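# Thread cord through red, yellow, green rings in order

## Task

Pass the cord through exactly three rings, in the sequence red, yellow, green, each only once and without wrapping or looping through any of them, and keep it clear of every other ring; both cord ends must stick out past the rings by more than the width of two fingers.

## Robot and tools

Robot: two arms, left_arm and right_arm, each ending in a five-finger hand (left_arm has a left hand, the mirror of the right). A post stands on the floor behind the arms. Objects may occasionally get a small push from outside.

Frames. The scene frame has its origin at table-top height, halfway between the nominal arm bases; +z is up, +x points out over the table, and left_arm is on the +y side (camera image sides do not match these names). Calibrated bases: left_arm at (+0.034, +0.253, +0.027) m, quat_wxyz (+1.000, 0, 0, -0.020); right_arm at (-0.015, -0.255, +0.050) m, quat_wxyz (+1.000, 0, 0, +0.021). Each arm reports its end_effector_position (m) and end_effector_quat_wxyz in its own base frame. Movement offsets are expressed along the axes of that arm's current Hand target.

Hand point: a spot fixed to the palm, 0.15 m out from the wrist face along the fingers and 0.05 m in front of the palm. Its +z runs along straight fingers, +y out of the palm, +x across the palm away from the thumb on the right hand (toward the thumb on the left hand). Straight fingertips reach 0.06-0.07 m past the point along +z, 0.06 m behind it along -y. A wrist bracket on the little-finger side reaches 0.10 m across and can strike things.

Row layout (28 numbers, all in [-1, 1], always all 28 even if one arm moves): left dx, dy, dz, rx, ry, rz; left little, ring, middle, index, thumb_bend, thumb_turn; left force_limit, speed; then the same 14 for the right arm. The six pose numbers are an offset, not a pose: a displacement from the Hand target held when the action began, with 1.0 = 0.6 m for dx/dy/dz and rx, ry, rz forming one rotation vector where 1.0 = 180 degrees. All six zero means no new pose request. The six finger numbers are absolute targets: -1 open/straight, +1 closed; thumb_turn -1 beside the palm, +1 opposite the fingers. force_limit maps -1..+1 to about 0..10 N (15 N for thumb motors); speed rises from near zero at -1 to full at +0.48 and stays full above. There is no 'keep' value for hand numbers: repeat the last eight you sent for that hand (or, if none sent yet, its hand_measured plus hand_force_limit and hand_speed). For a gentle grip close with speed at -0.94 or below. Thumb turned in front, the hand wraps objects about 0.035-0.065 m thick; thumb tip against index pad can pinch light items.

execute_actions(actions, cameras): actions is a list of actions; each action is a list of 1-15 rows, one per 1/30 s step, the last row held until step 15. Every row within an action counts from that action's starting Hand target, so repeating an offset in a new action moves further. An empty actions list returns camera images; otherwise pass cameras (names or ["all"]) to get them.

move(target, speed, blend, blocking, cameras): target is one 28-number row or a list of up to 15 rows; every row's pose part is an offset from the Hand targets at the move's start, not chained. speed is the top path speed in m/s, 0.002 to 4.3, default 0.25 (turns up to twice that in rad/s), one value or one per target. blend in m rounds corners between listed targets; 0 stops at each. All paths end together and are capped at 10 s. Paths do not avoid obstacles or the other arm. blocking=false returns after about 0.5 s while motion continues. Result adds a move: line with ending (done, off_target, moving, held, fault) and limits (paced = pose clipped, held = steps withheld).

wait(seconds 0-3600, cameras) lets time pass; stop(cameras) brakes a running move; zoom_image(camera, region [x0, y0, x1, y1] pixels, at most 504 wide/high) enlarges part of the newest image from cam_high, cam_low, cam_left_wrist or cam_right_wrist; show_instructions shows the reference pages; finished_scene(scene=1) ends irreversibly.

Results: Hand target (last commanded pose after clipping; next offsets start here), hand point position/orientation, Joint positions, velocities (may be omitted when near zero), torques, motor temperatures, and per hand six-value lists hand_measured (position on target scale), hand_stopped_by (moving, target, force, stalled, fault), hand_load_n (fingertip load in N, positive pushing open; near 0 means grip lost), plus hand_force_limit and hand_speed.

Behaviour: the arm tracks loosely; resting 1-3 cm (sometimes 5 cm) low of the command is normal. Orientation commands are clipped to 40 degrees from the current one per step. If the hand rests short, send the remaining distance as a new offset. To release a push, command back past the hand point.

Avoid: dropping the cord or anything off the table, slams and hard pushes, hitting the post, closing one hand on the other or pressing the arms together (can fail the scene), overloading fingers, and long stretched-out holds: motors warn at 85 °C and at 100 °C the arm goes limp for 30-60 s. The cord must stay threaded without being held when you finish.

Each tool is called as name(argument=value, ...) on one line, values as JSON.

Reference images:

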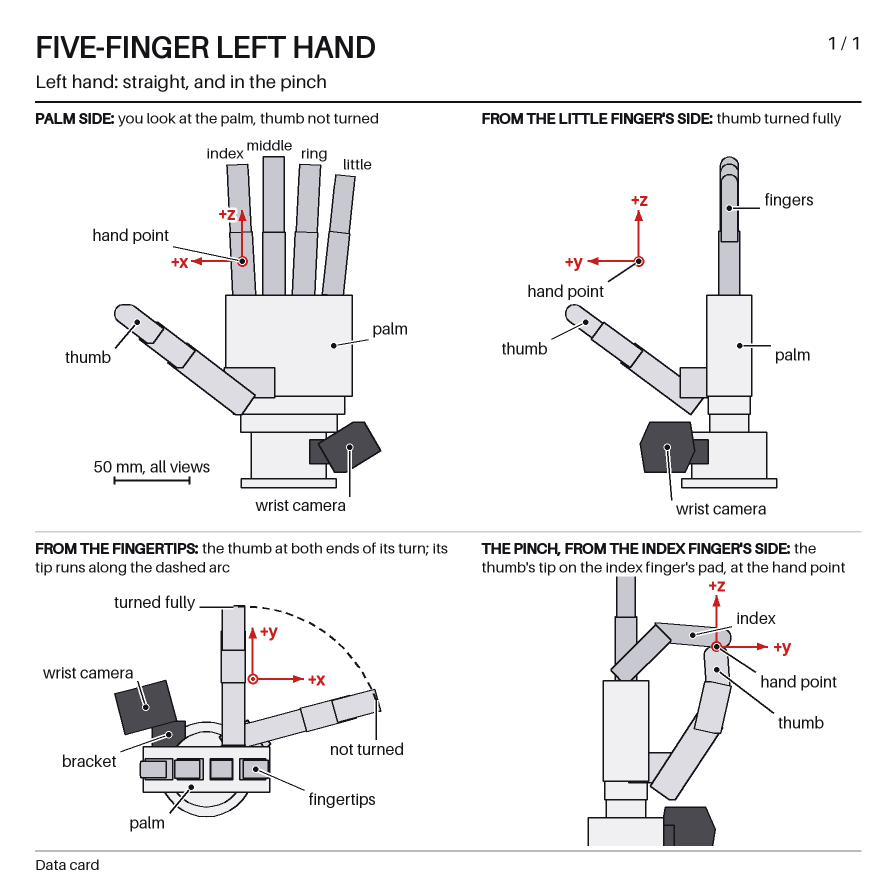

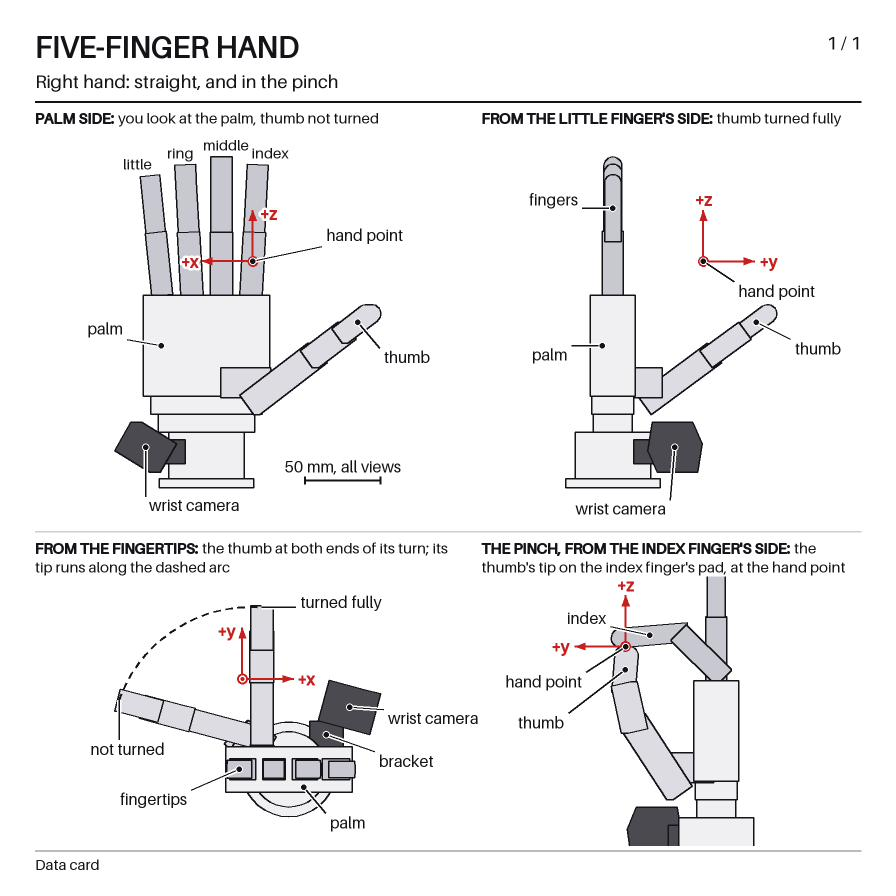

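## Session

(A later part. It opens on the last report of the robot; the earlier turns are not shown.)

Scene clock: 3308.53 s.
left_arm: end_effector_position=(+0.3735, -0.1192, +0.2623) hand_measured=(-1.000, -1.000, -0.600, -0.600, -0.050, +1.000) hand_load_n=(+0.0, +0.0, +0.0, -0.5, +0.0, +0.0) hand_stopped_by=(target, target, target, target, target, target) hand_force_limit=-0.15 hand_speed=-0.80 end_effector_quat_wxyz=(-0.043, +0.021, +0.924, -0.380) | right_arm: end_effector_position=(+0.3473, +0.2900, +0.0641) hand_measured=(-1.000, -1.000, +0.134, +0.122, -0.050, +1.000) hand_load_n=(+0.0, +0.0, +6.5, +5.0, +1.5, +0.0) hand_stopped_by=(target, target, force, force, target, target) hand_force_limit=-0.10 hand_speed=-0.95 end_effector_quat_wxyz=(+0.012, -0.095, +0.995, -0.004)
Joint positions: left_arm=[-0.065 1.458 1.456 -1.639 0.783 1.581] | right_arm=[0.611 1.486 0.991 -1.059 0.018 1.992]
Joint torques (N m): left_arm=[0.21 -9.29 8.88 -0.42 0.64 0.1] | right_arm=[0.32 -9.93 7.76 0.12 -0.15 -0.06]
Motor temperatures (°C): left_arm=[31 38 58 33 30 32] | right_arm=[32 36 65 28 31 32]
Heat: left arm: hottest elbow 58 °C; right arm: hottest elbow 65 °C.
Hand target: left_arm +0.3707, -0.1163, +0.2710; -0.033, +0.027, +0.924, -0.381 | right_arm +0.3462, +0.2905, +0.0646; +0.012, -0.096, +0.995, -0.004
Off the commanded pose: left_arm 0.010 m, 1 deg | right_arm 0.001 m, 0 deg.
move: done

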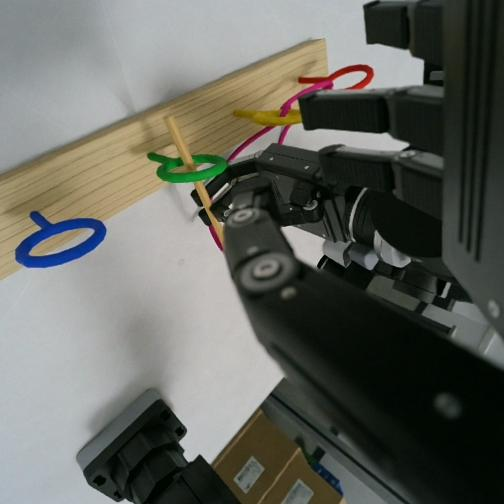

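move(target=[0,0,0,0,0,0,-1,-1,-0.6,-0.6,-0.05,1,-0.15,-0.8,-0.036,-0.0088,-0.0117,0,0,0,-1,-1,0.6,0.76,-0.05,1,-0.1,-0.95], speed=0.04, cameras=["all"])

zoom_image(camera="cam_left_wrist", region=[110, 70, 290, 250])

zoom_image(camera="cam_low", region=[215, 225, 265, 275])

Scene clock: 3314.80 s.
left_arm: end_effector_position=(+0.3735, -0.1192, +0.2623) hand_measured=(-1.000, -1.000, -0.600, -0.600, -0.050, +1.000) hand_load_n=(+0.0, +0.0, +0.5, -0.5, +0.0, +0.0) hand_stopped_by=(target, target, target, target, target, target) hand_force_limit=-0.15 hand_speed=-0.80 end_effector_quat_wxyz=(-0.043, +0.022, +0.924, -0.380) | right_arm: end_effector_position=(+0.3550, +0.2839, +0.0640) hand_measured=(-1.000, -1.000, +0.134, +0.122, -0.050, +1.000) hand_load_n=(+0.0, -0.5, +6.5, +4.5, +1.5, +0.0) hand_stopped_by=(target, target, force, force, target, target) hand_force_limit=-0.10 hand_speed=-0.95 end_effector_quat_wxyz=(+0.006, -0.094, +0.996, -0.007)
Joint positions: left_arm=[-0.065 1.458 1.456 -1.639 0.783 1.581] | right_arm=[0.588 1.501 1.009 -1.074 0.018 1.97]
Joint torques (N m): left_arm=[0.21 -9.29 8.88 -0.39 0.64 0.1] | right_arm=[-0.03 -9 11.11 -0.65 -0.1 -0.21]
Motor temperatures (°C): left_arm=[31 38 57 33 30 32] | right_arm=[32 36 65 28 31 32]
Heat: left arm: hottest elbow 57 °C; right arm: hottest elbow 65 °C.
Hand target: left_arm +0.3707, -0.1163, +0.2710; -0.033, +0.027, +0.924, -0.381 | right_arm +0.3682, +0.2893, +0.0721; +0.012, -0.096, +0.995, -0.004
Off the commanded pose: left_arm 0.010 m, 1 deg | right_arm 0.017 m, 1 deg.
move: off_target (right_arm)

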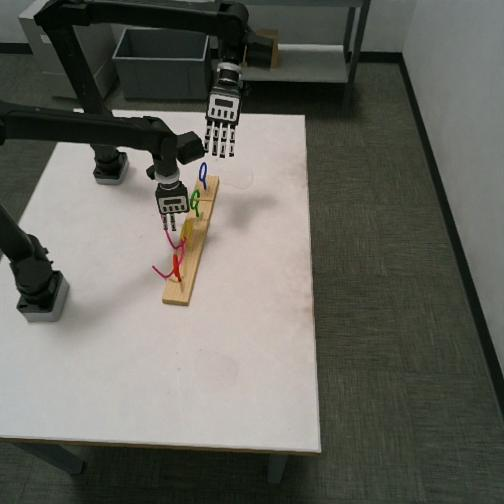

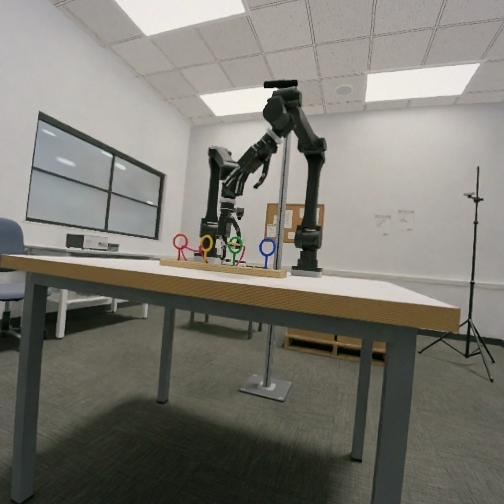

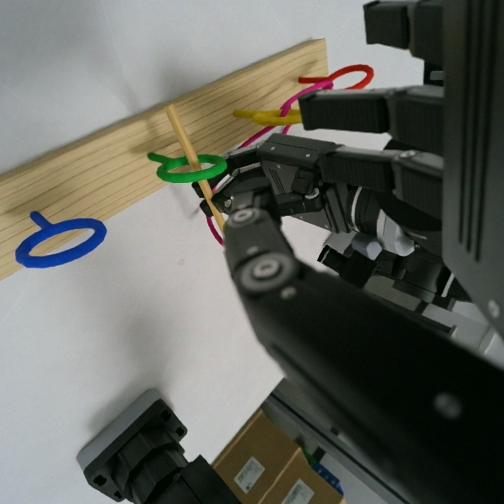

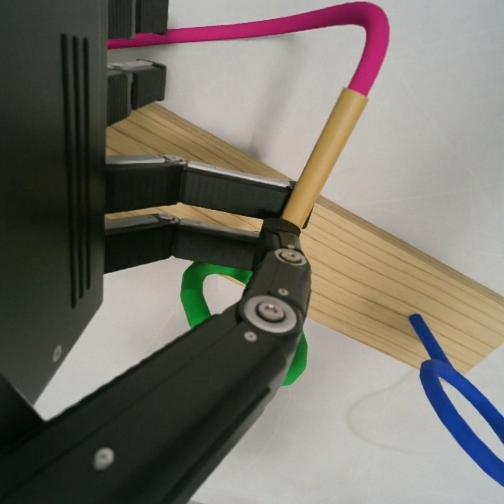

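Scaled by 2.800.

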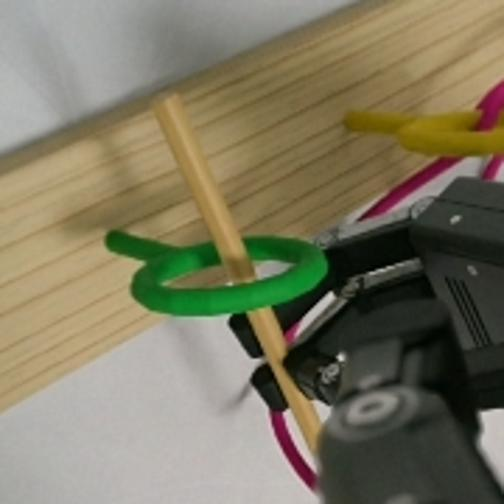

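Scaled by 10.080.

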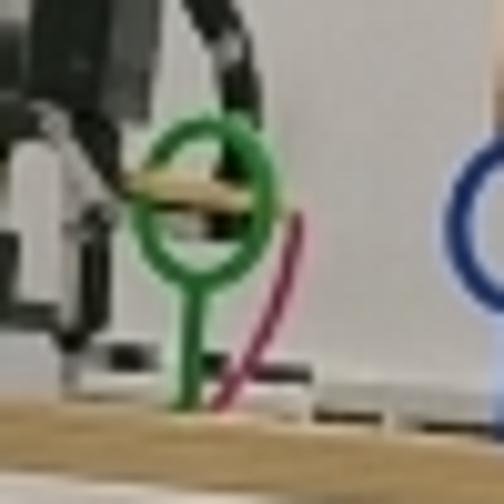

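move(target=[0.034,0.12,0.1462,0.0016,-0.0298,-0.0299,-1,-1,-0.6,-0.4,-0.05,1,-0.15,-0.8,0,0,0,0,0,0,-1,-1,0.6,0.76,-0.05,1,-0.1,-0.95], speed=0.08, cameras=["all"])

zoom_image(camera="cam_left_wrist", region=[110, 50, 350, 290])

Scene clock: 3337.90 s.
left_arm: end_effector_position=(+0.3436, -0.1222, +0.1523) hand_measured=(-1.000, -1.000, -0.600, -0.400, -0.050, +1.000) hand_load_n=(+0.0, +0.0, +0.0, +0.0, +0.0, +0.0) hand_stopped_by=(target, target, target, target, target, target) hand_force_limit=-0.15 hand_speed=-0.80 end_effector_quat_wxyz=(-0.018, -0.039, +0.923, -0.382) | right_arm: end_effector_position=(+0.3549, +0.2839, +0.0640) hand_measured=(-1.000, -1.000, +0.134, +0.122, -0.050, +1.000) hand_load_n=(+0.0, +0.0, +6.5, +5.0, +1.5, +0.0) hand_stopped_by=(target, target, force, force, target, target) hand_force_limit=-0.10 hand_speed=-0.95 end_effector_quat_wxyz=(+0.006, -0.095, +0.995, -0.007)
Joint positions: left_arm=[-0.066 1.366 1.07 -1.215 0.783 1.397] | right_arm=[0.588 1.501 1.009 -1.074 0.018 1.969]
Joint torques (N m): left_arm=[-0.91 -7.71 8.59 0.54 0.55 -0.13] | right_arm=[0.21 -9.64 11.38 -0.58 -0.06 -0.2]
Motor temperatures (°C): left_arm=[31 38 55 33 30 32] | right_arm=[32 36 68 28 31 32]
Heat: left arm: hottest elbow 55 °C; right arm: hottest elbow 68 °C.
Hand target: left_arm +0.3450, -0.1253, +0.1589; -0.007, -0.034, +0.923, -0.382 | right_arm +0.3683, +0.2894, +0.0721; +0.012, -0.096, +0.995, -0.004
Off the commanded pose: left_arm 0.007 m, 1 deg | right_arm 0.017 m, 1 deg.
move: done

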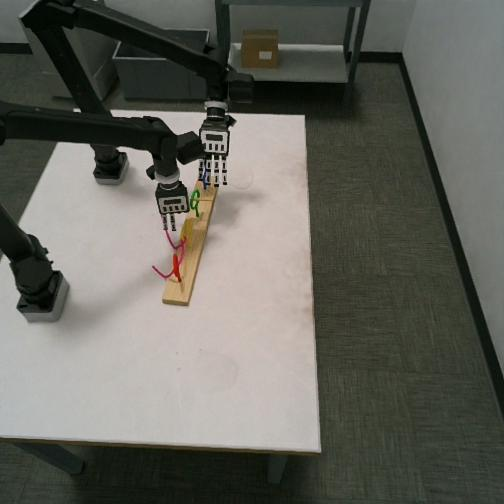

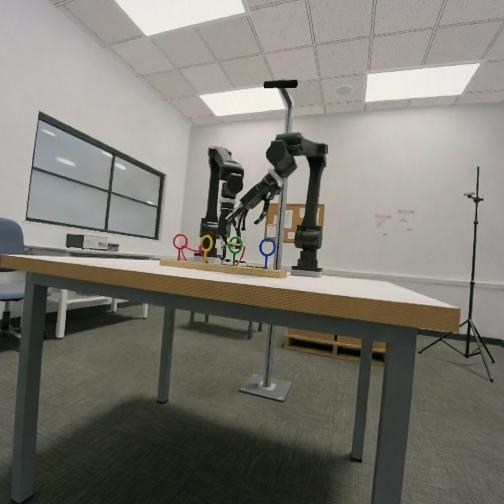

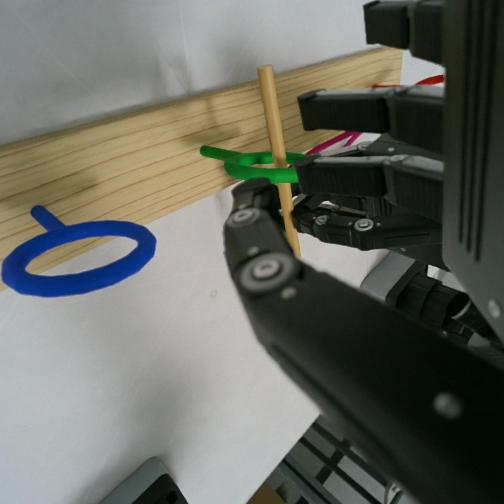

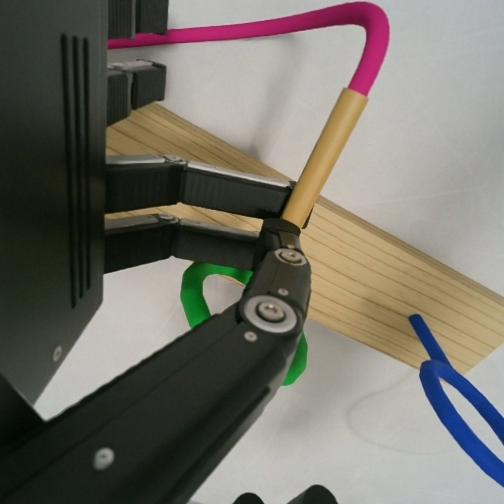

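Scaled by 2.100.

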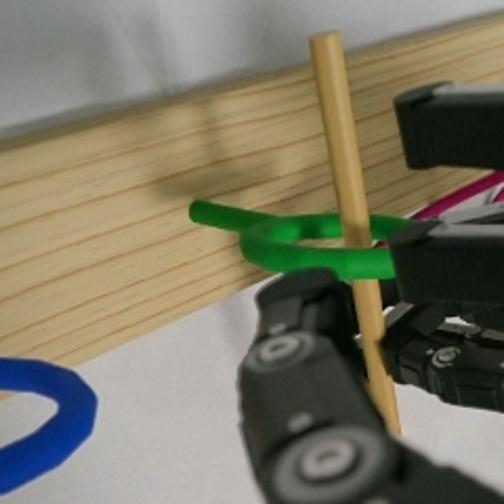

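move(target=[-0.017,-0.0075,0.1,0.0006,-0.008,0.008,-1,-1,-0.6,-0.4,-0.05,1,-0.15,-0.8,0,0,0,0,0,0,-1,-1,0.6,0.76,-0.05,1,-0.1,-0.95], speed=0.06, cameras=["cam_left_wrist","cam_low"])

zoom_image(camera="cam_left_wrist", region=[150, 60, 370, 280])

zoom_image(camera="cam_low", region=[205, 205, 285, 285])

Scene clock: 3358.10 s.
left_arm: end_effector_position=(+0.3539, -0.1671, +0.1203) hand_measured=(-1.000, -1.000, -0.600, -0.400, -0.050, +1.000) hand_load_n=(+0.0, +0.0, +0.0, +0.0, +0.0, +0.0) hand_stopped_by=(target, target, target, target, target, target) hand_force_limit=-0.15 hand_speed=-0.80 end_effector_quat_wxyz=(+0.008, -0.027, +0.923, -0.383) | right_arm: end_effector_position=(+0.3549, +0.2839, +0.0640) hand_measured=(-1.000, -1.000, +0.134, +0.122, -0.050, +1.000) hand_load_n=(+0.0, +0.0, +6.5, +4.5, +1.5, +0.0) hand_stopped_by=(target, target, force, force, target, target) hand_force_limit=-0.10 hand_speed=-0.95 end_effector_quat_wxyz=(+0.006, -0.095, +0.995, -0.007)
Joint positions: left_arm=[-0.182 1.379 0.994 -0.96 0.76 1.24] | right_arm=[0.588 1.501 1.009 -1.074 0.018 1.969]
Joint torques (N m): left_arm=[-0.79 -6.3 8.62 0.88 0.53 -0.12] | right_arm=[0.32 -9.58 11.03 -0.46 -0.09 -0.22]
Motor temperatures (°C): left_arm=[31 39 53 33 30 32] | right_arm=[32 36 69 28 31 32]
Heat: left arm: hottest elbow 53 °C; right arm: hottest elbow 69 °C.
Hand target: left_arm +0.3563, -0.1704, +0.1192; +0.009, -0.027, +0.923, -0.383 | right_arm +0.3683, +0.2894, +0.0721; +0.012, -0.096, +0.995, -0.004
Off the commanded pose: left_arm 0.004 m, 0 deg | right_arm 0.017 m, 1 deg.
move: done
Images, in order (width x height): cam_low 504x504, cam_left_wrist 504x504.

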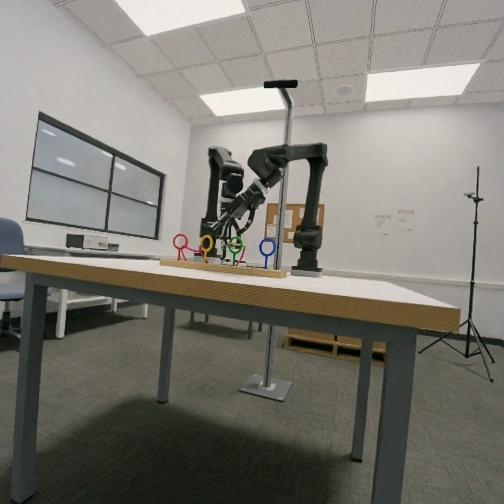

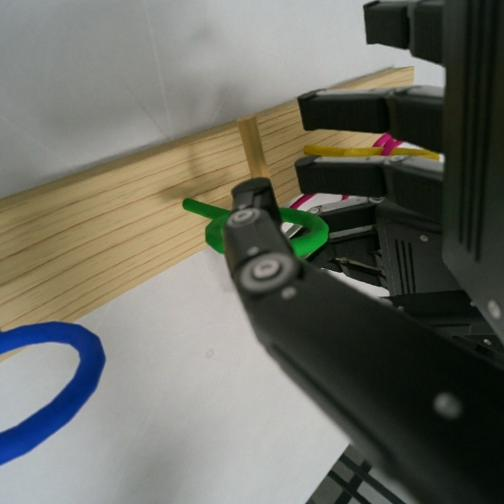

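Scaled by 2.291.

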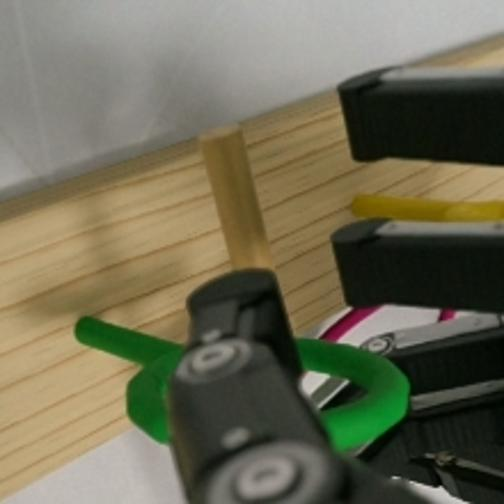

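Scaled by 6.300.

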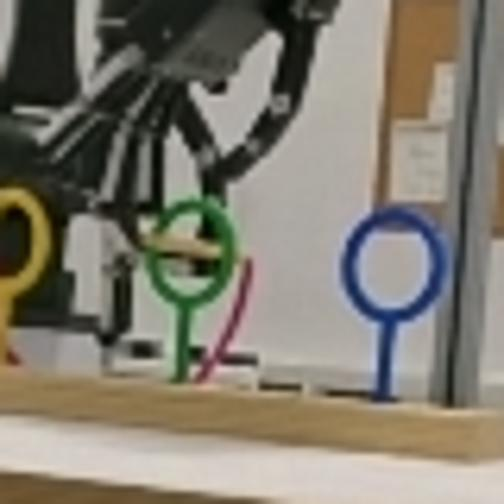

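move(target=[-0.0025,0.0042,0.0433,0,0,0,-1,-1,-0.6,-0.4,-0.05,1,-0.15,-0.8,0,0,0,0,0,0,-1,-1,0.6,0.76,-0.05,1,-0.1,-0.95], speed=0.05, cameras=["cam_left_wrist","cam_low"])

zoom_image(camera="cam_left_wrist", region=[180, 100, 340, 260])

Scene clock: 3375.10 s.
left_arm: end_effector_position=(+0.3565, -0.1833, +0.1003) hand_measured=(-1.000, -1.000, -0.600, -0.400, -0.050, +1.000) hand_load_n=(+0.0, +0.0, +0.0, +0.0, +0.0, +0.0) hand_stopped_by=(target, target, target, target, target, target) hand_force_limit=-0.15 hand_speed=-0.80 end_effector_quat_wxyz=(+0.008, -0.027, +0.923, -0.383) | right_arm: end_effector_position=(+0.3549, +0.2839, +0.0640) hand_measured=(-1.000, -1.000, +0.134, +0.122, -0.050, +1.000) hand_load_n=(+0.0, +0.0, +6.5, +5.0, +1.5, +0.0) hand_stopped_by=(target, target, force, force, target, target) hand_force_limit=-0.10 hand_speed=-0.95 end_effector_quat_wxyz=(+0.006, -0.095, +0.995, -0.007)
Joint positions: left_arm=[-0.222 1.41 0.967 -0.865 0.749 1.188] | right_arm=[0.588 1.501 1.009 -1.074 0.018 1.969]
Joint torques (N m): left_arm=[-0.79 -6.36 8.46 0.92 0.51 -0.11] | right_arm=[0.62 -9.41 11.37 -0.38 -0.11 -0.16]
Motor temperatures (°C): left_arm=[31 38 53 33 30 32] | right_arm=[32 36 70 28 31 32]
Heat: left arm: hottest elbow 53 °C; right arm: hottest elbow 70 °C.
Hand target: left_arm +0.3587, -0.1868, +0.0990; +0.009, -0.027, +0.923, -0.383 | right_arm +0.3683, +0.2894, +0.0721; +0.012, -0.096, +0.995, -0.004
Off the commanded pose: left_arm 0.004 m, 0 deg | right_arm 0.017 m, 1 deg.
move: done
Images, in order (width x height): cam_low 504x504, cam_left_wrist 504x504.

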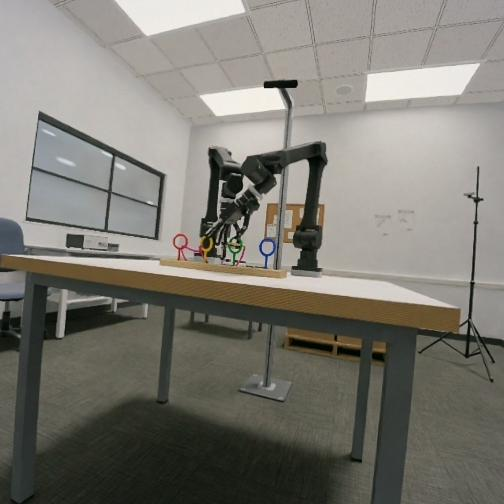

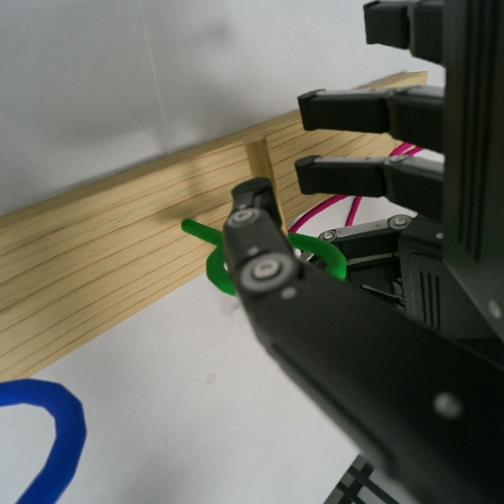

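Scaled by 3.150.

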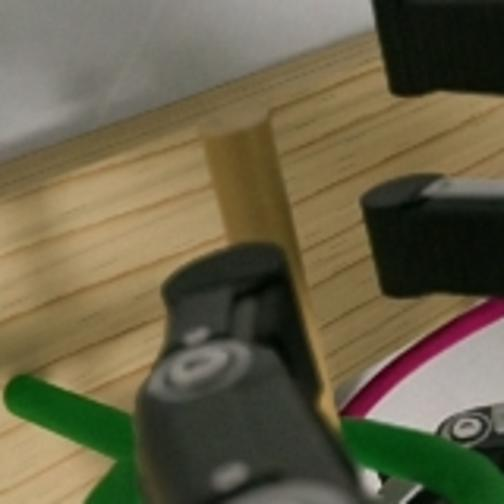

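move(target=[0.001,0.0,0.0117,0,0,0,-1,-1,-0.6,-0.4,-0.05,1,-0.15,-0.8,0,0,0,0,0,0,-1,-1,0.6,0.76,-0.05,1,-0.1,-0.95], speed=0.04, cameras=["cam_left_wrist","cam_low"])

zoom_image(camera="cam_left_wrist", region=[180, 100, 340, 260])

zoom_image(camera="cam_low", region=[215, 225, 265, 275])

Scene clock: 3386.03 s.
left_arm: end_effector_position=(+0.3560, -0.1883, +0.0954) hand_measured=(-1.000, -1.000, -0.600, -0.400, -0.050, +1.000) hand_load_n=(+0.0, +0.0, +0.0, +0.0, +0.0, +0.0) hand_stopped_by=(target, target, target, target, target, target) hand_force_limit=-0.15 hand_speed=-0.80 end_effector_quat_wxyz=(+0.008, -0.027, +0.923, -0.383) | right_arm: end_effector_position=(+0.3549, +0.2839, +0.0640) hand_measured=(-1.000, -1.000, +0.134, +0.122, -0.050, +1.000) hand_load_n=(+0.0, +0.0, +6.5, +5.0, +1.5, +0.0) hand_stopped_by=(target, target, force, force, target, target) hand_force_limit=-0.10 hand_speed=-0.95 end_effector_quat_wxyz=(+0.006, -0.095, +0.995, -0.007)
Joint positions: left_arm=[-0.235 1.416 0.959 -0.84 0.746 1.171] | right_arm=[0.588 1.501 1.009 -1.074 0.018 1.969]
Joint torques (N m): left_arm=[-0.79 -6.59 8.4 0.94 0.5 -0.11] | right_arm=[0.44 -9.93 11.12 -0.46 -0.14 -0.19]
Motor temperatures (°C): left_arm=[31 38 54 33 30 32] | right_arm=[32 36 70 28 31 32]
Heat: left arm: hottest elbow 54 °C; right arm: hottest elbow 70 °C.
Hand target: left_arm +0.3582, -0.1918, +0.0941; +0.009, -0.027, +0.923, -0.383 | right_arm +0.3683, +0.2894, +0.0721; +0.012, -0.096, +0.995, -0.004
Off the commanded pose: left_arm 0.004 m, 0 deg | right_arm 0.017 m, 1 deg.
move: done
Images, in order (width x height): cam_low 504x504, cam_left_wrist 504x504.

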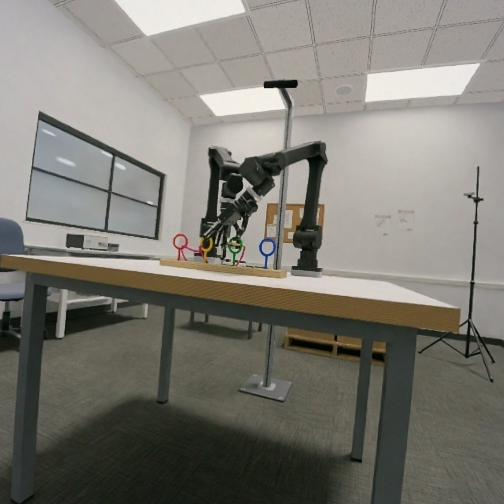

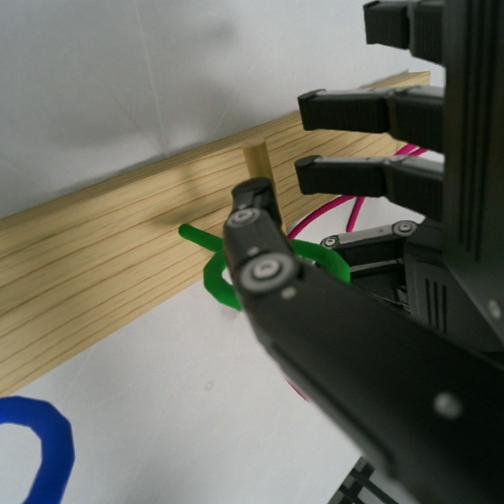

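Scaled by 3.150.

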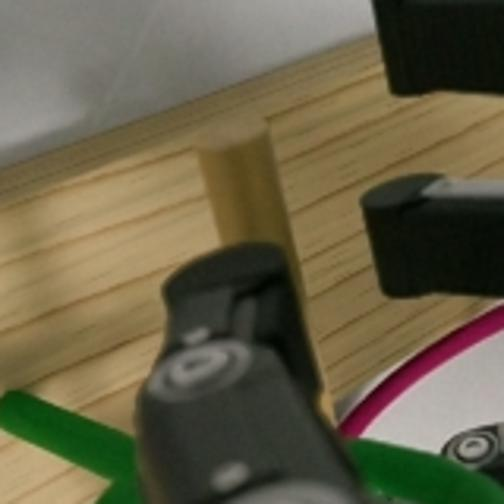

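Scaled by 10.080.

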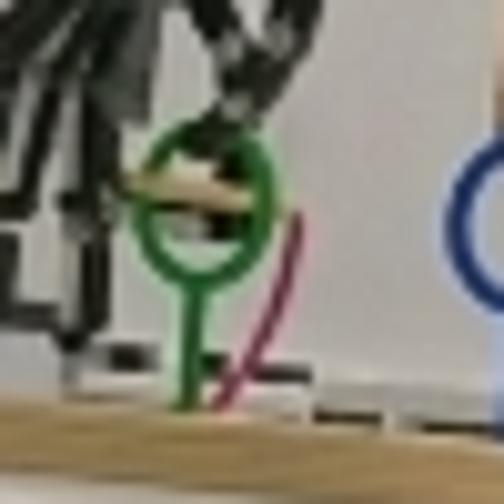

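move(target=[0,0.0,0.01,0,0,0,-1,-1,-0.6,-0.4,-0.05,1,-0.15,-0.8,0,0,0,0,0,0,-1,-1,0.6,0.76,-0.05,1,-0.1,-0.95], speed=0.04, cameras=["cam_left_wrist"])

zoom_image(camera="cam_left_wrist", region=[180, 100, 340, 260])

Scene clock: 3400.00 s.
left_arm: end_effector_position=(+0.3565, -0.1923, +0.0913) hand_measured=(-1.000, -1.000, -0.600, -0.400, -0.050, +1.000) hand_load_n=(+0.0, +0.0, +0.0, +0.0, +0.0, +0.0) hand_stopped_by=(target, target, target, target, target, target) hand_force_limit=-0.15 hand_speed=-0.80 end_effector_quat_wxyz=(+0.008, -0.027, +0.923, -0.383) | right_arm: end_effector_position=(+0.3549, +0.2839, +0.0640) hand_measured=(-1.000, -1.000, +0.134, +0.122, -0.050, +1.000) hand_load_n=(+0.0, +0.0, +6.5, +4.5, +1.5, +0.0) hand_stopped_by=(target, target, force, force, target, target) hand_force_limit=-0.10 hand_speed=-0.95 end_effector_quat_wxyz=(+0.006, -0.095, +0.995, -0.007)
Joint positions: left_arm=[-0.244 1.424 0.954 -0.818 0.743 1.158] | right_arm=[0.588 1.501 1.009 -1.074 0.018 1.969]
Joint torques (N m): left_arm=[-0.79 -6.59 8.38 0.99 0.5 -0.14] | right_arm=[0.15 -9.7 11.26 -0.39 -0.11 -0.14]
Motor temperatures (°C): left_arm=[31 38 52 33 30 32] | right_arm=[32 37 71 28 31 32]
Heat: left arm: hottest elbow 52 °C; right arm: hottest elbow 71 °C.
Hand target: left_arm +0.3586, -0.1960, +0.0899; +0.009, -0.027, +0.923, -0.383 | right_arm +0.3683, +0.2894, +0.0721; +0.012, -0.096, +0.995, -0.004
Off the commanded pose: left_arm 0.005 m, 0 deg | right_arm 0.017 m, 1 deg.
move: done

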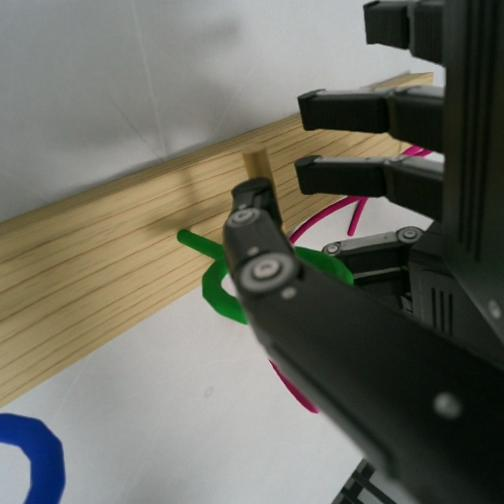

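Scaled by 3.150.

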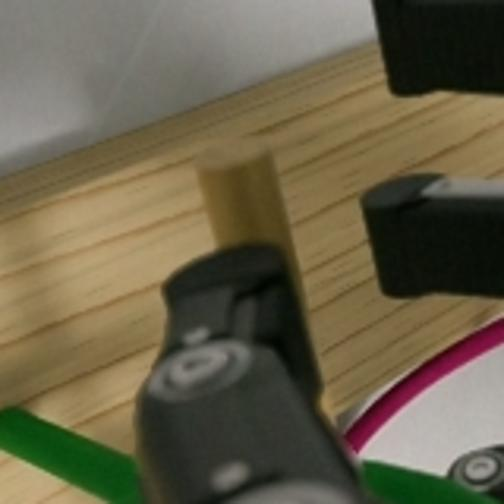

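move(target=[0,0.0,0.0067,0,0,0,-1,-1,-0.6,-0.4,-0.05,1,-0.15,-0.8,0,0,0,0,0,0,-1,-1,0.6,0.76,-0.05,1,-0.1,-0.95], speed=0.04, cameras=["cam_left_wrist"])

zoom_image(camera="cam_left_wrist", region=[180, 100, 340, 260])

Scene clock: 3405.77 s.
left_arm: end_effector_position=(+0.3569, -0.1949, +0.0887) hand_measured=(-1.000, -1.000, -0.600, -0.400, -0.050, +1.000) hand_load_n=(+0.0, +0.0, +0.0, +0.0, +0.0, +0.0) hand_stopped_by=(target, target, target, target, target, target) hand_force_limit=-0.15 hand_speed=-0.80 end_effector_quat_wxyz=(+0.009, -0.027, +0.923, -0.383) | right_arm: end_effector_position=(+0.3549, +0.2839, +0.0640) hand_measured=(-1.000, -1.000, +0.134, +0.122, -0.050, +1.000) hand_load_n=(+0.0, +0.0, +6.5, +5.0, +1.5, +0.0) hand_stopped_by=(target, target, force, force, target, target) hand_force_limit=-0.10 hand_speed=-0.95 end_effector_quat_wxyz=(+0.006, -0.095, +0.995, -0.007)
Joint positions: left_arm=[-0.251 1.428 0.951 -0.804 0.741 1.149] | right_arm=[0.588 1.501 1.009 -1.074 0.018 1.969]
Joint torques (N m): left_arm=[-0.85 -6.42 8.39 1.05 0.5 -0.13] | right_arm=[0.44 -9.82 11.26 -0.18 -0.09 -0.22]
Motor temperatures (°C): left_arm=[31 38 52 33 30 32] | right_arm=[32 37 71 28 31 32]
Heat: left arm: hottest elbow 52 °C; right arm: hottest elbow 71 °C.
Hand target: left_arm +0.3588, -0.1988, +0.0870; +0.009, -0.027, +0.923, -0.383 | right_arm +0.3683, +0.2894, +0.0721; +0.012, -0.096, +0.995, -0.004
Off the commanded pose: left_arm 0.005 m, 0 deg | right_arm 0.017 m, 1 deg.
move: done

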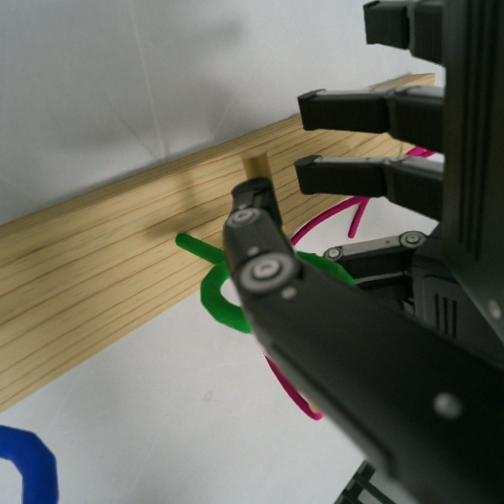

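Scaled by 3.150.

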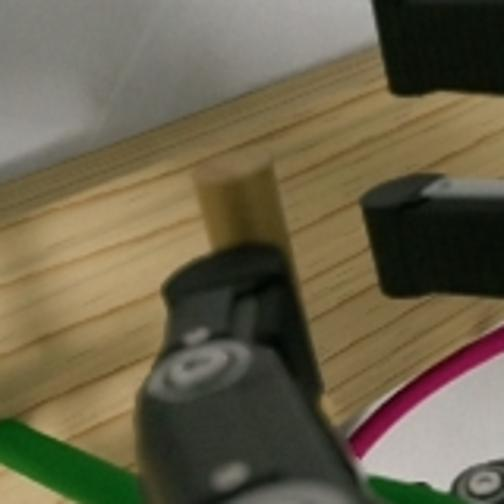

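zoom_image(camera="cam_left_wrist", region=[250, 340, 350, 440])

Scaled by 5.040.

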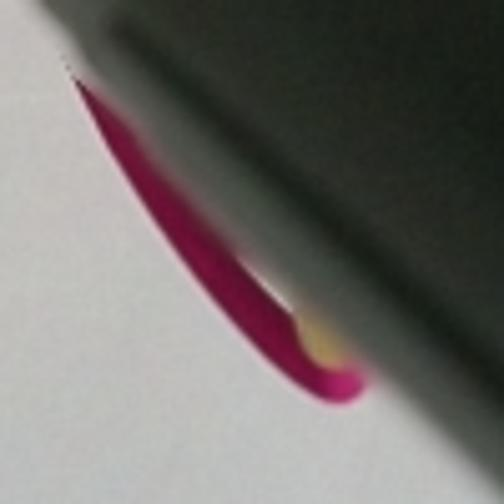

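move(target=[0,0.0,0,0,0,0,-1,-1,-0.05,0.0,-0.05,1,-0.3,-0.85,0,0,0,0,0,0,-1,-1,0.6,0.76,-0.05,1,-0.1,-0.95], speed=0.04, cameras=["cam_left_wrist"])

zoom_image(camera="cam_left_wrist", region=[180, 100, 340, 260])

Scene clock: 3423.97 s.
left_arm: end_effector_position=(+0.3569, -0.1950, +0.0887) hand_measured=(-1.000, -1.000, -0.050, +0.000, -0.050, +1.000) hand_load_n=(+0.0, +0.0, +0.0, +0.0, +0.0, +0.0) hand_stopped_by=(target, target, target, target, target, target) hand_force_limit=-0.30 hand_speed=-0.85 end_effector_quat_wxyz=(+0.009, -0.027, +0.923, -0.383) | right_arm: end_effector_position=(+0.3549, +0.2839, +0.0640) hand_measured=(-1.000, -1.000, +0.134, +0.122, -0.050, +1.000) hand_load_n=(+0.0, +0.0, +6.5, +5.0, +1.5, +0.0) hand_stopped_by=(target, target, force, force, target, target) hand_force_limit=-0.10 hand_speed=-0.95 end_effector_quat_wxyz=(+0.006, -0.095, +0.995, -0.007)
Joint positions: left_arm=[-0.251 1.428 0.951 -0.803 0.741 1.148] | right_arm=[0.588 1.501 1.009 -1.074 0.018 1.969]
Joint torques (N m): left_arm=[-0.85 -6.59 8.36 0.98 0.5 -0.12] | right_arm=[1.03 -9.58 11.21 -0.57 -0.11 -0.2]
Motor temperatures (°C): left_arm=[31 38 53 33 30 32] | right_arm=[32 37 71 28 31 32]
Heat: left arm: hottest elbow 53 °C; right arm: hottest elbow 71 °C.
Hand target: left_arm +0.3588, -0.1988, +0.0871; +0.009, -0.027, +0.923, -0.383 | right_arm +0.3683, +0.2894, +0.0721; +0.012, -0.096, +0.995, -0.004
Off the commanded pose: left_arm 0.005 m, 0 deg | right_arm 0.017 m, 1 deg.
move: done

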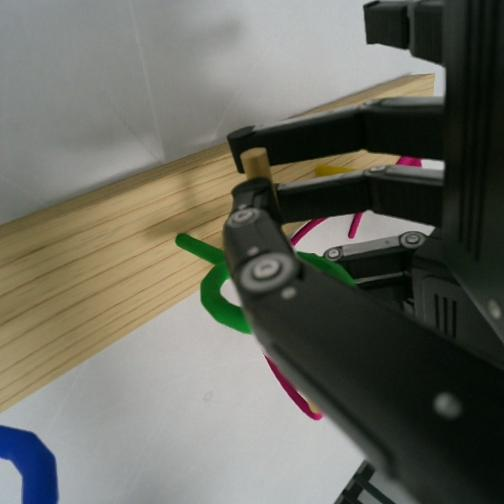

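Scaled by 3.150.

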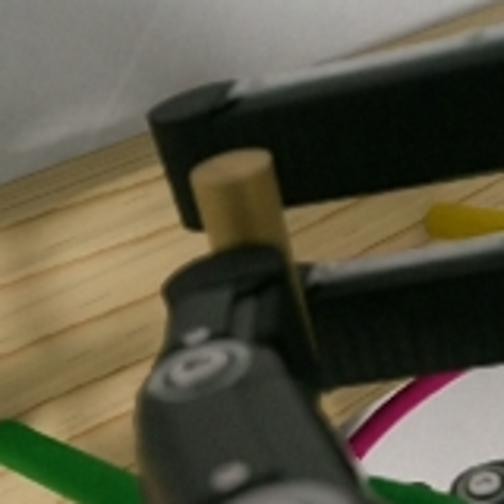

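move(target=[0,0.0,0,0,0,0,-1,-1,0.5,0.5,-0.05,1,-0.3,-0.94,0,0,0,0,0,0,-1,-1,0.6,0.76,-0.05,1,-0.1,-0.95], speed=0.04, cameras=["cam_left_wrist","cam_right_wrist"])

zoom_image(camera="cam_left_wrist", region=[180, 100, 340, 260])

Scene clock: 3428.17 s.
left_arm: end_effector_position=(+0.3573, -0.1954, +0.0885) hand_measured=(-1.000, -1.000, +0.128, +0.122, -0.050, +1.000) hand_load_n=(+0.0, +0.0, +4.0, +3.5, +1.0, +0.0) hand_stopped_by=(target, target, force, force, target, target) hand_force_limit=-0.30 hand_speed=-0.94 end_effector_quat_wxyz=(+0.009, -0.027, +0.923, -0.383) | right_arm: end_effector_position=(+0.3559, +0.2847, +0.0652) hand_measured=(-1.000, -1.000, +0.134, +0.122, -0.050, +1.000) hand_load_n=(+0.0, +0.0, +6.0, +5.5, +3.0, +0.0) hand_stopped_by=(target, target, force, force, target, target) hand_force_limit=-0.10 hand_speed=-0.95 end_effector_quat_wxyz=(+0.008, -0.095, +0.995, -0.006)
Joint positions: left_arm=[-0.251 1.429 0.951 -0.801 0.741 1.148] | right_arm=[0.588 1.501 1.012 -1.074 0.018 1.968]
Joint torques (N m): left_arm=[-0.79 -6.59 8.36 0.9 0.5 -0.11] | right_arm=[-0.09 -9.76 10.81 -0.27 -0.09 -0.13]
Motor temperatures (°C): left_arm=[31 38 53 33 30 32] | right_arm=[32 37 71 28 31 32]
Heat: left arm: hottest elbow 53 °C; right arm: hottest elbow 71 °C.
Hand target: left_arm +0.3588, -0.1989, +0.0870; +0.009, -0.027, +0.923, -0.383 | right_arm +0.3682, +0.2894, +0.0721; +0.012, -0.096, +0.995, -0.003
Off the commanded pose: left_arm 0.004 m, 0 deg | right_arm 0.015 m, 1 deg.
move: done

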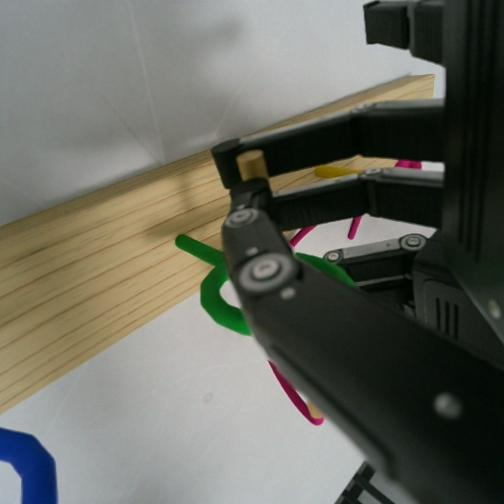

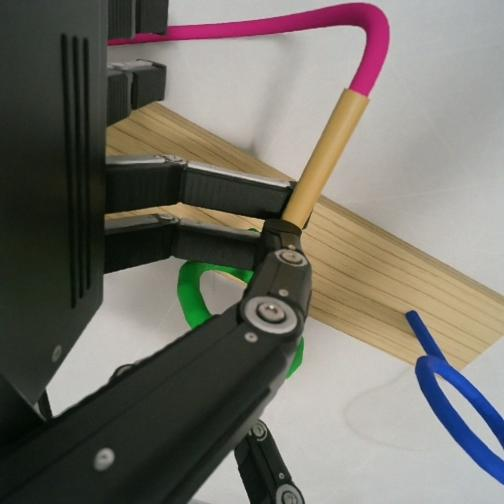

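Scaled by 3.150.

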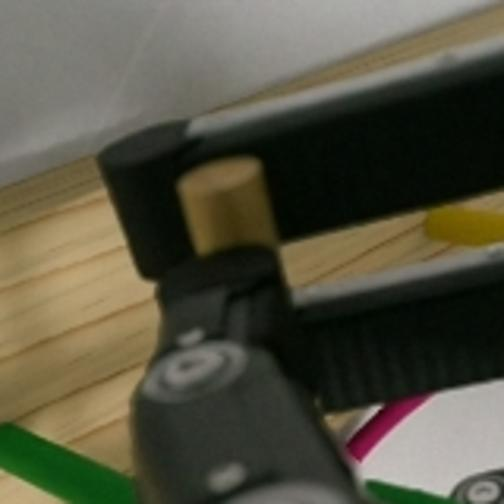

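move(target=[0,0.0,0,0,0,0,-1,-1,0.56,0.62,-0.05,1,-0.15,-0.95,0,0,0,0,0,0,-1,-1,0.6,0.76,-0.05,1,-0.1,-0.95], speed=0.04)

move(target=[0,0.0,0,0,0,0,-1,-1,0.56,0.62,-0.05,1,-0.15,-0.95,0,0,0,0,0,0,-1,-1,0.08,0.06,-0.05,1,-0.1,-0.94], speed=0.04, cameras=["cam_left_wrist","cam_right_wrist"])

Scene clock: 3431.60 s.
left_arm: end_effector_position=(+0.3573, -0.1954, +0.0885) hand_measured=(-1.000, -1.000, +0.132, +0.130, -0.050, +1.000) hand_load_n=(+0.0, +0.0, +4.0, +4.5, +1.5, +0.0) hand_stopped_by=(target, target, force, force, target, target) hand_force_limit=-0.15 hand_speed=-0.95 end_effector_quat_wxyz=(+0.009, -0.027, +0.923, -0.383) | right_arm: end_effector_position=(+0.3559, +0.2847, +0.0652) hand_measured=(-1.000, -1.000, +0.134, +0.122, -0.050, +1.000) hand_load_n=(+0.0, +0.0, +6.0, +5.0, +3.0, +0.0) hand_stopped_by=(target, target, force, force, target, target) hand_force_limit=-0.10 hand_speed=-0.95 end_effector_quat_wxyz=(+0.008, -0.095, +0.995, -0.006)
Joint positions: left_arm=[-0.251 1.429 0.951 -0.801 0.741 1.148] | right_arm=[0.588 1.501 1.012 -1.074 0.018 1.968]
Joint torques (N m): left_arm=[-0.91 -6.71 8.36 0.88 0.5 -0.11] | right_arm=[-1.03 -9.52 11.1 -0.29 -0.07 -0.13]
Motor temperatures (°C): left_arm=[31 38 53 33 30 32] | right_arm=[32 37 71 28 31 32]
Heat: left arm: hottest elbow 53 °C; right arm: hottest elbow 71 °C.
Hand target: left_arm +0.3588, -0.1989, +0.0870; +0.009, -0.027, +0.923, -0.383 | right_arm +0.3682, +0.2894, +0.0721; +0.012, -0.096, +0.995, -0.003
Off the commanded pose: left_arm 0.004 m, 0 deg | right_arm 0.015 m, 1 deg.
move: done

Scene clock: 3432.23 s.
left_arm: end_effector_position=(+0.3574, -0.1952, +0.0883) hand_measured=(-1.000, -1.000, +0.132, +0.130, -0.050, +1.000) hand_load_n=(+0.0, +0.0, +4.0, +3.5, +2.5, +0.0) hand_stopped_by=(target, target, force, force, target, target) hand_force_limit=-0.15 hand_speed=-0.95 end_effector_quat_wxyz=(+0.009, -0.027, +0.924, -0.382) | right_arm: end_effector_position=(+0.3559, +0.2847, +0.0652) hand_measured=(-1.000, -1.000, +0.080, +0.060, -0.050, +1.000) hand_load_n=(+0.0, +0.0, +0.0, +0.0, +0.0, +0.0) hand_stopped_by=(target, target, target, target, target, target) hand_force_limit=-0.10 hand_speed=-0.94 end_effector_quat_wxyz=(+0.008, -0.095, +0.995, -0.006)
Joint positions: left_arm=[-0.251 1.429 0.951 -0.801 0.74 1.148] | right_arm=[0.588 1.501 1.012 -1.074 0.018 1.968]
Joint torques (N m): left_arm=[-0.91 -6.59 8.35 0.9 0.53 -0.11] | right_arm=[-0.44 -10.29 10.99 -0.55 -0.11 -0.2]
Motor temperatures (°C): left_arm=[31 38 53 33 30 32] | right_arm=[32 37 71 28 31 32]
Heat: left arm: hottest elbow 53 °C; right arm: hottest elbow 71 °C.
Hand target: left_arm +0.3588, -0.1988, +0.0871; +0.009, -0.027, +0.923, -0.383 | right_arm +0.3682, +0.2894, +0.0721; +0.012, -0.096, +0.995, -0.004
Off the commanded pose: left_arm 0.004 m, 0 deg | right_arm 0.015 m, 1 deg.
move: done

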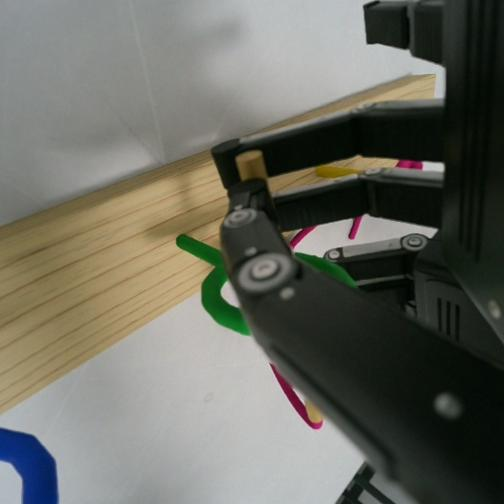

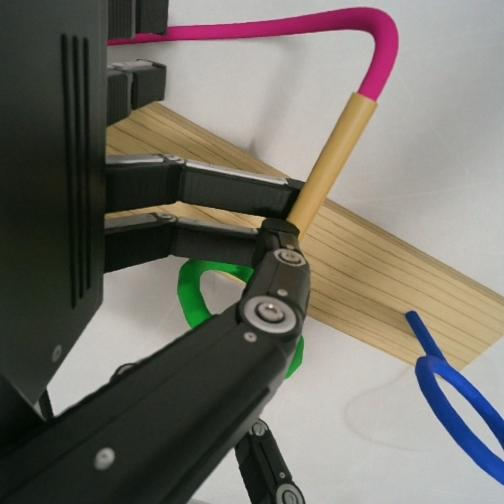

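move(target=[[0,0.0,0,0,0,0,-1,-1,0.6,0.68,-0.05,1,-0.12,-0.95,0,0,0,0,0,0,-1,-1,0.0,0.0,-0.05,1,-0.1,-0.85],[0,0.0,0,0,0,0,-1,-1,0.6,0.68,-0.05,1,-0.12,-0.95,0,0,0,0,0,0,-1,-1,-0.6,-0.6,-0.05,1,-0.1,-0.8]], speed=0.04, cameras=["cam_left_wrist","cam_right_wrist","cam_low"])

Scene clock: 3437.37 s.
left_arm: end_effector_position=(+0.3574, -0.1952, +0.0883) hand_measured=(-1.000, -1.000, +0.136, +0.138, -0.050, +1.000) hand_load_n=(+0.0, +0.0, +4.0, +4.5, +2.5, +0.0) hand_stopped_by=(target, target, force, force, target, target) hand_force_limit=-0.12 hand_speed=-0.95 end_effector_quat_wxyz=(+0.009, -0.027, +0.924, -0.382) | right_arm: end_effector_position=(+0.3559, +0.2847, +0.0652) hand_measured=(-1.000, -1.000, -0.600, -0.600, -0.050, +1.000) hand_load_n=(+0.0, +0.0, +0.0, +0.0, +0.0, +0.0) hand_stopped_by=(target, target, target, target, target, target) hand_force_limit=-0.10 hand_speed=-0.80 end_effector_quat_wxyz=(+0.008, -0.095, +0.995, -0.006)
Joint positions: left_arm=[-0.251 1.429 0.951 -0.801 0.74 1.148] | right_arm=[0.588 1.501 1.012 -1.074 0.018 1.968]
Joint torques (N m): left_arm=[-0.91 -6.65 8.36 0.88 0.54 -0.11] | right_arm=[0.38 -10.05 11.12 -0.5 -0.11 -0.21]
Motor temperatures (°C): left_arm=[31 38 53 33 30 32] | right_arm=[32 37 71 28 31 32]
Heat: left arm: hottest elbow 53 °C; right arm: hottest elbow 71 °C.
Hand target: left_arm +0.3588, -0.1988, +0.0871; +0.009, -0.027, +0.923, -0.383 | right_arm +0.3682, +0.2894, +0.0721; +0.012, -0.096, +0.995, -0.004
Off the commanded pose: left_arm 0.004 m, 0 deg | right_arm 0.015 m, 1 deg.
move: done; target 2's new numbers were sent with right_arm's hand 0.015 m and 1 deg from that target
Images, in order (width x height): cam_low 504x504, cam_left_wrist 504x504, cam_right_wrist 504x504.

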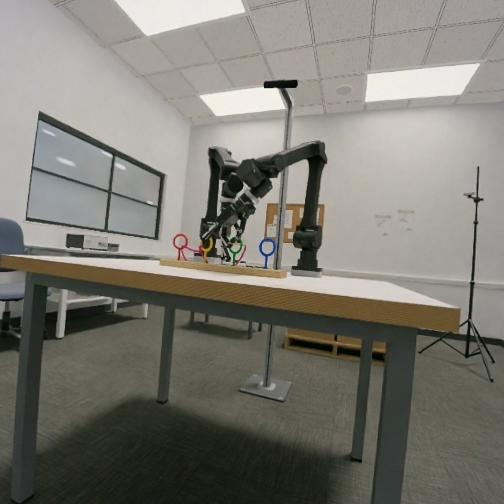

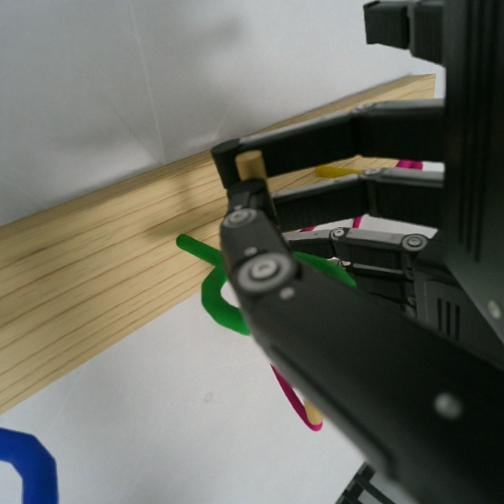

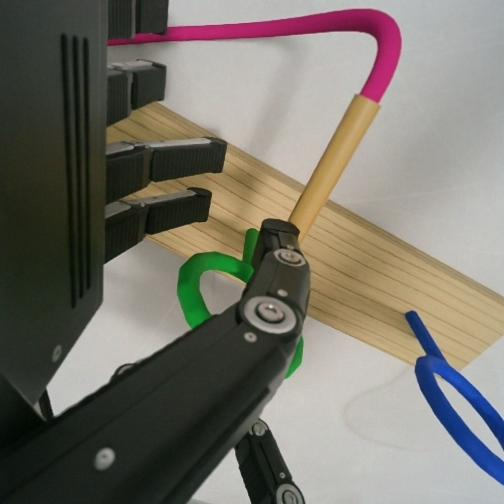

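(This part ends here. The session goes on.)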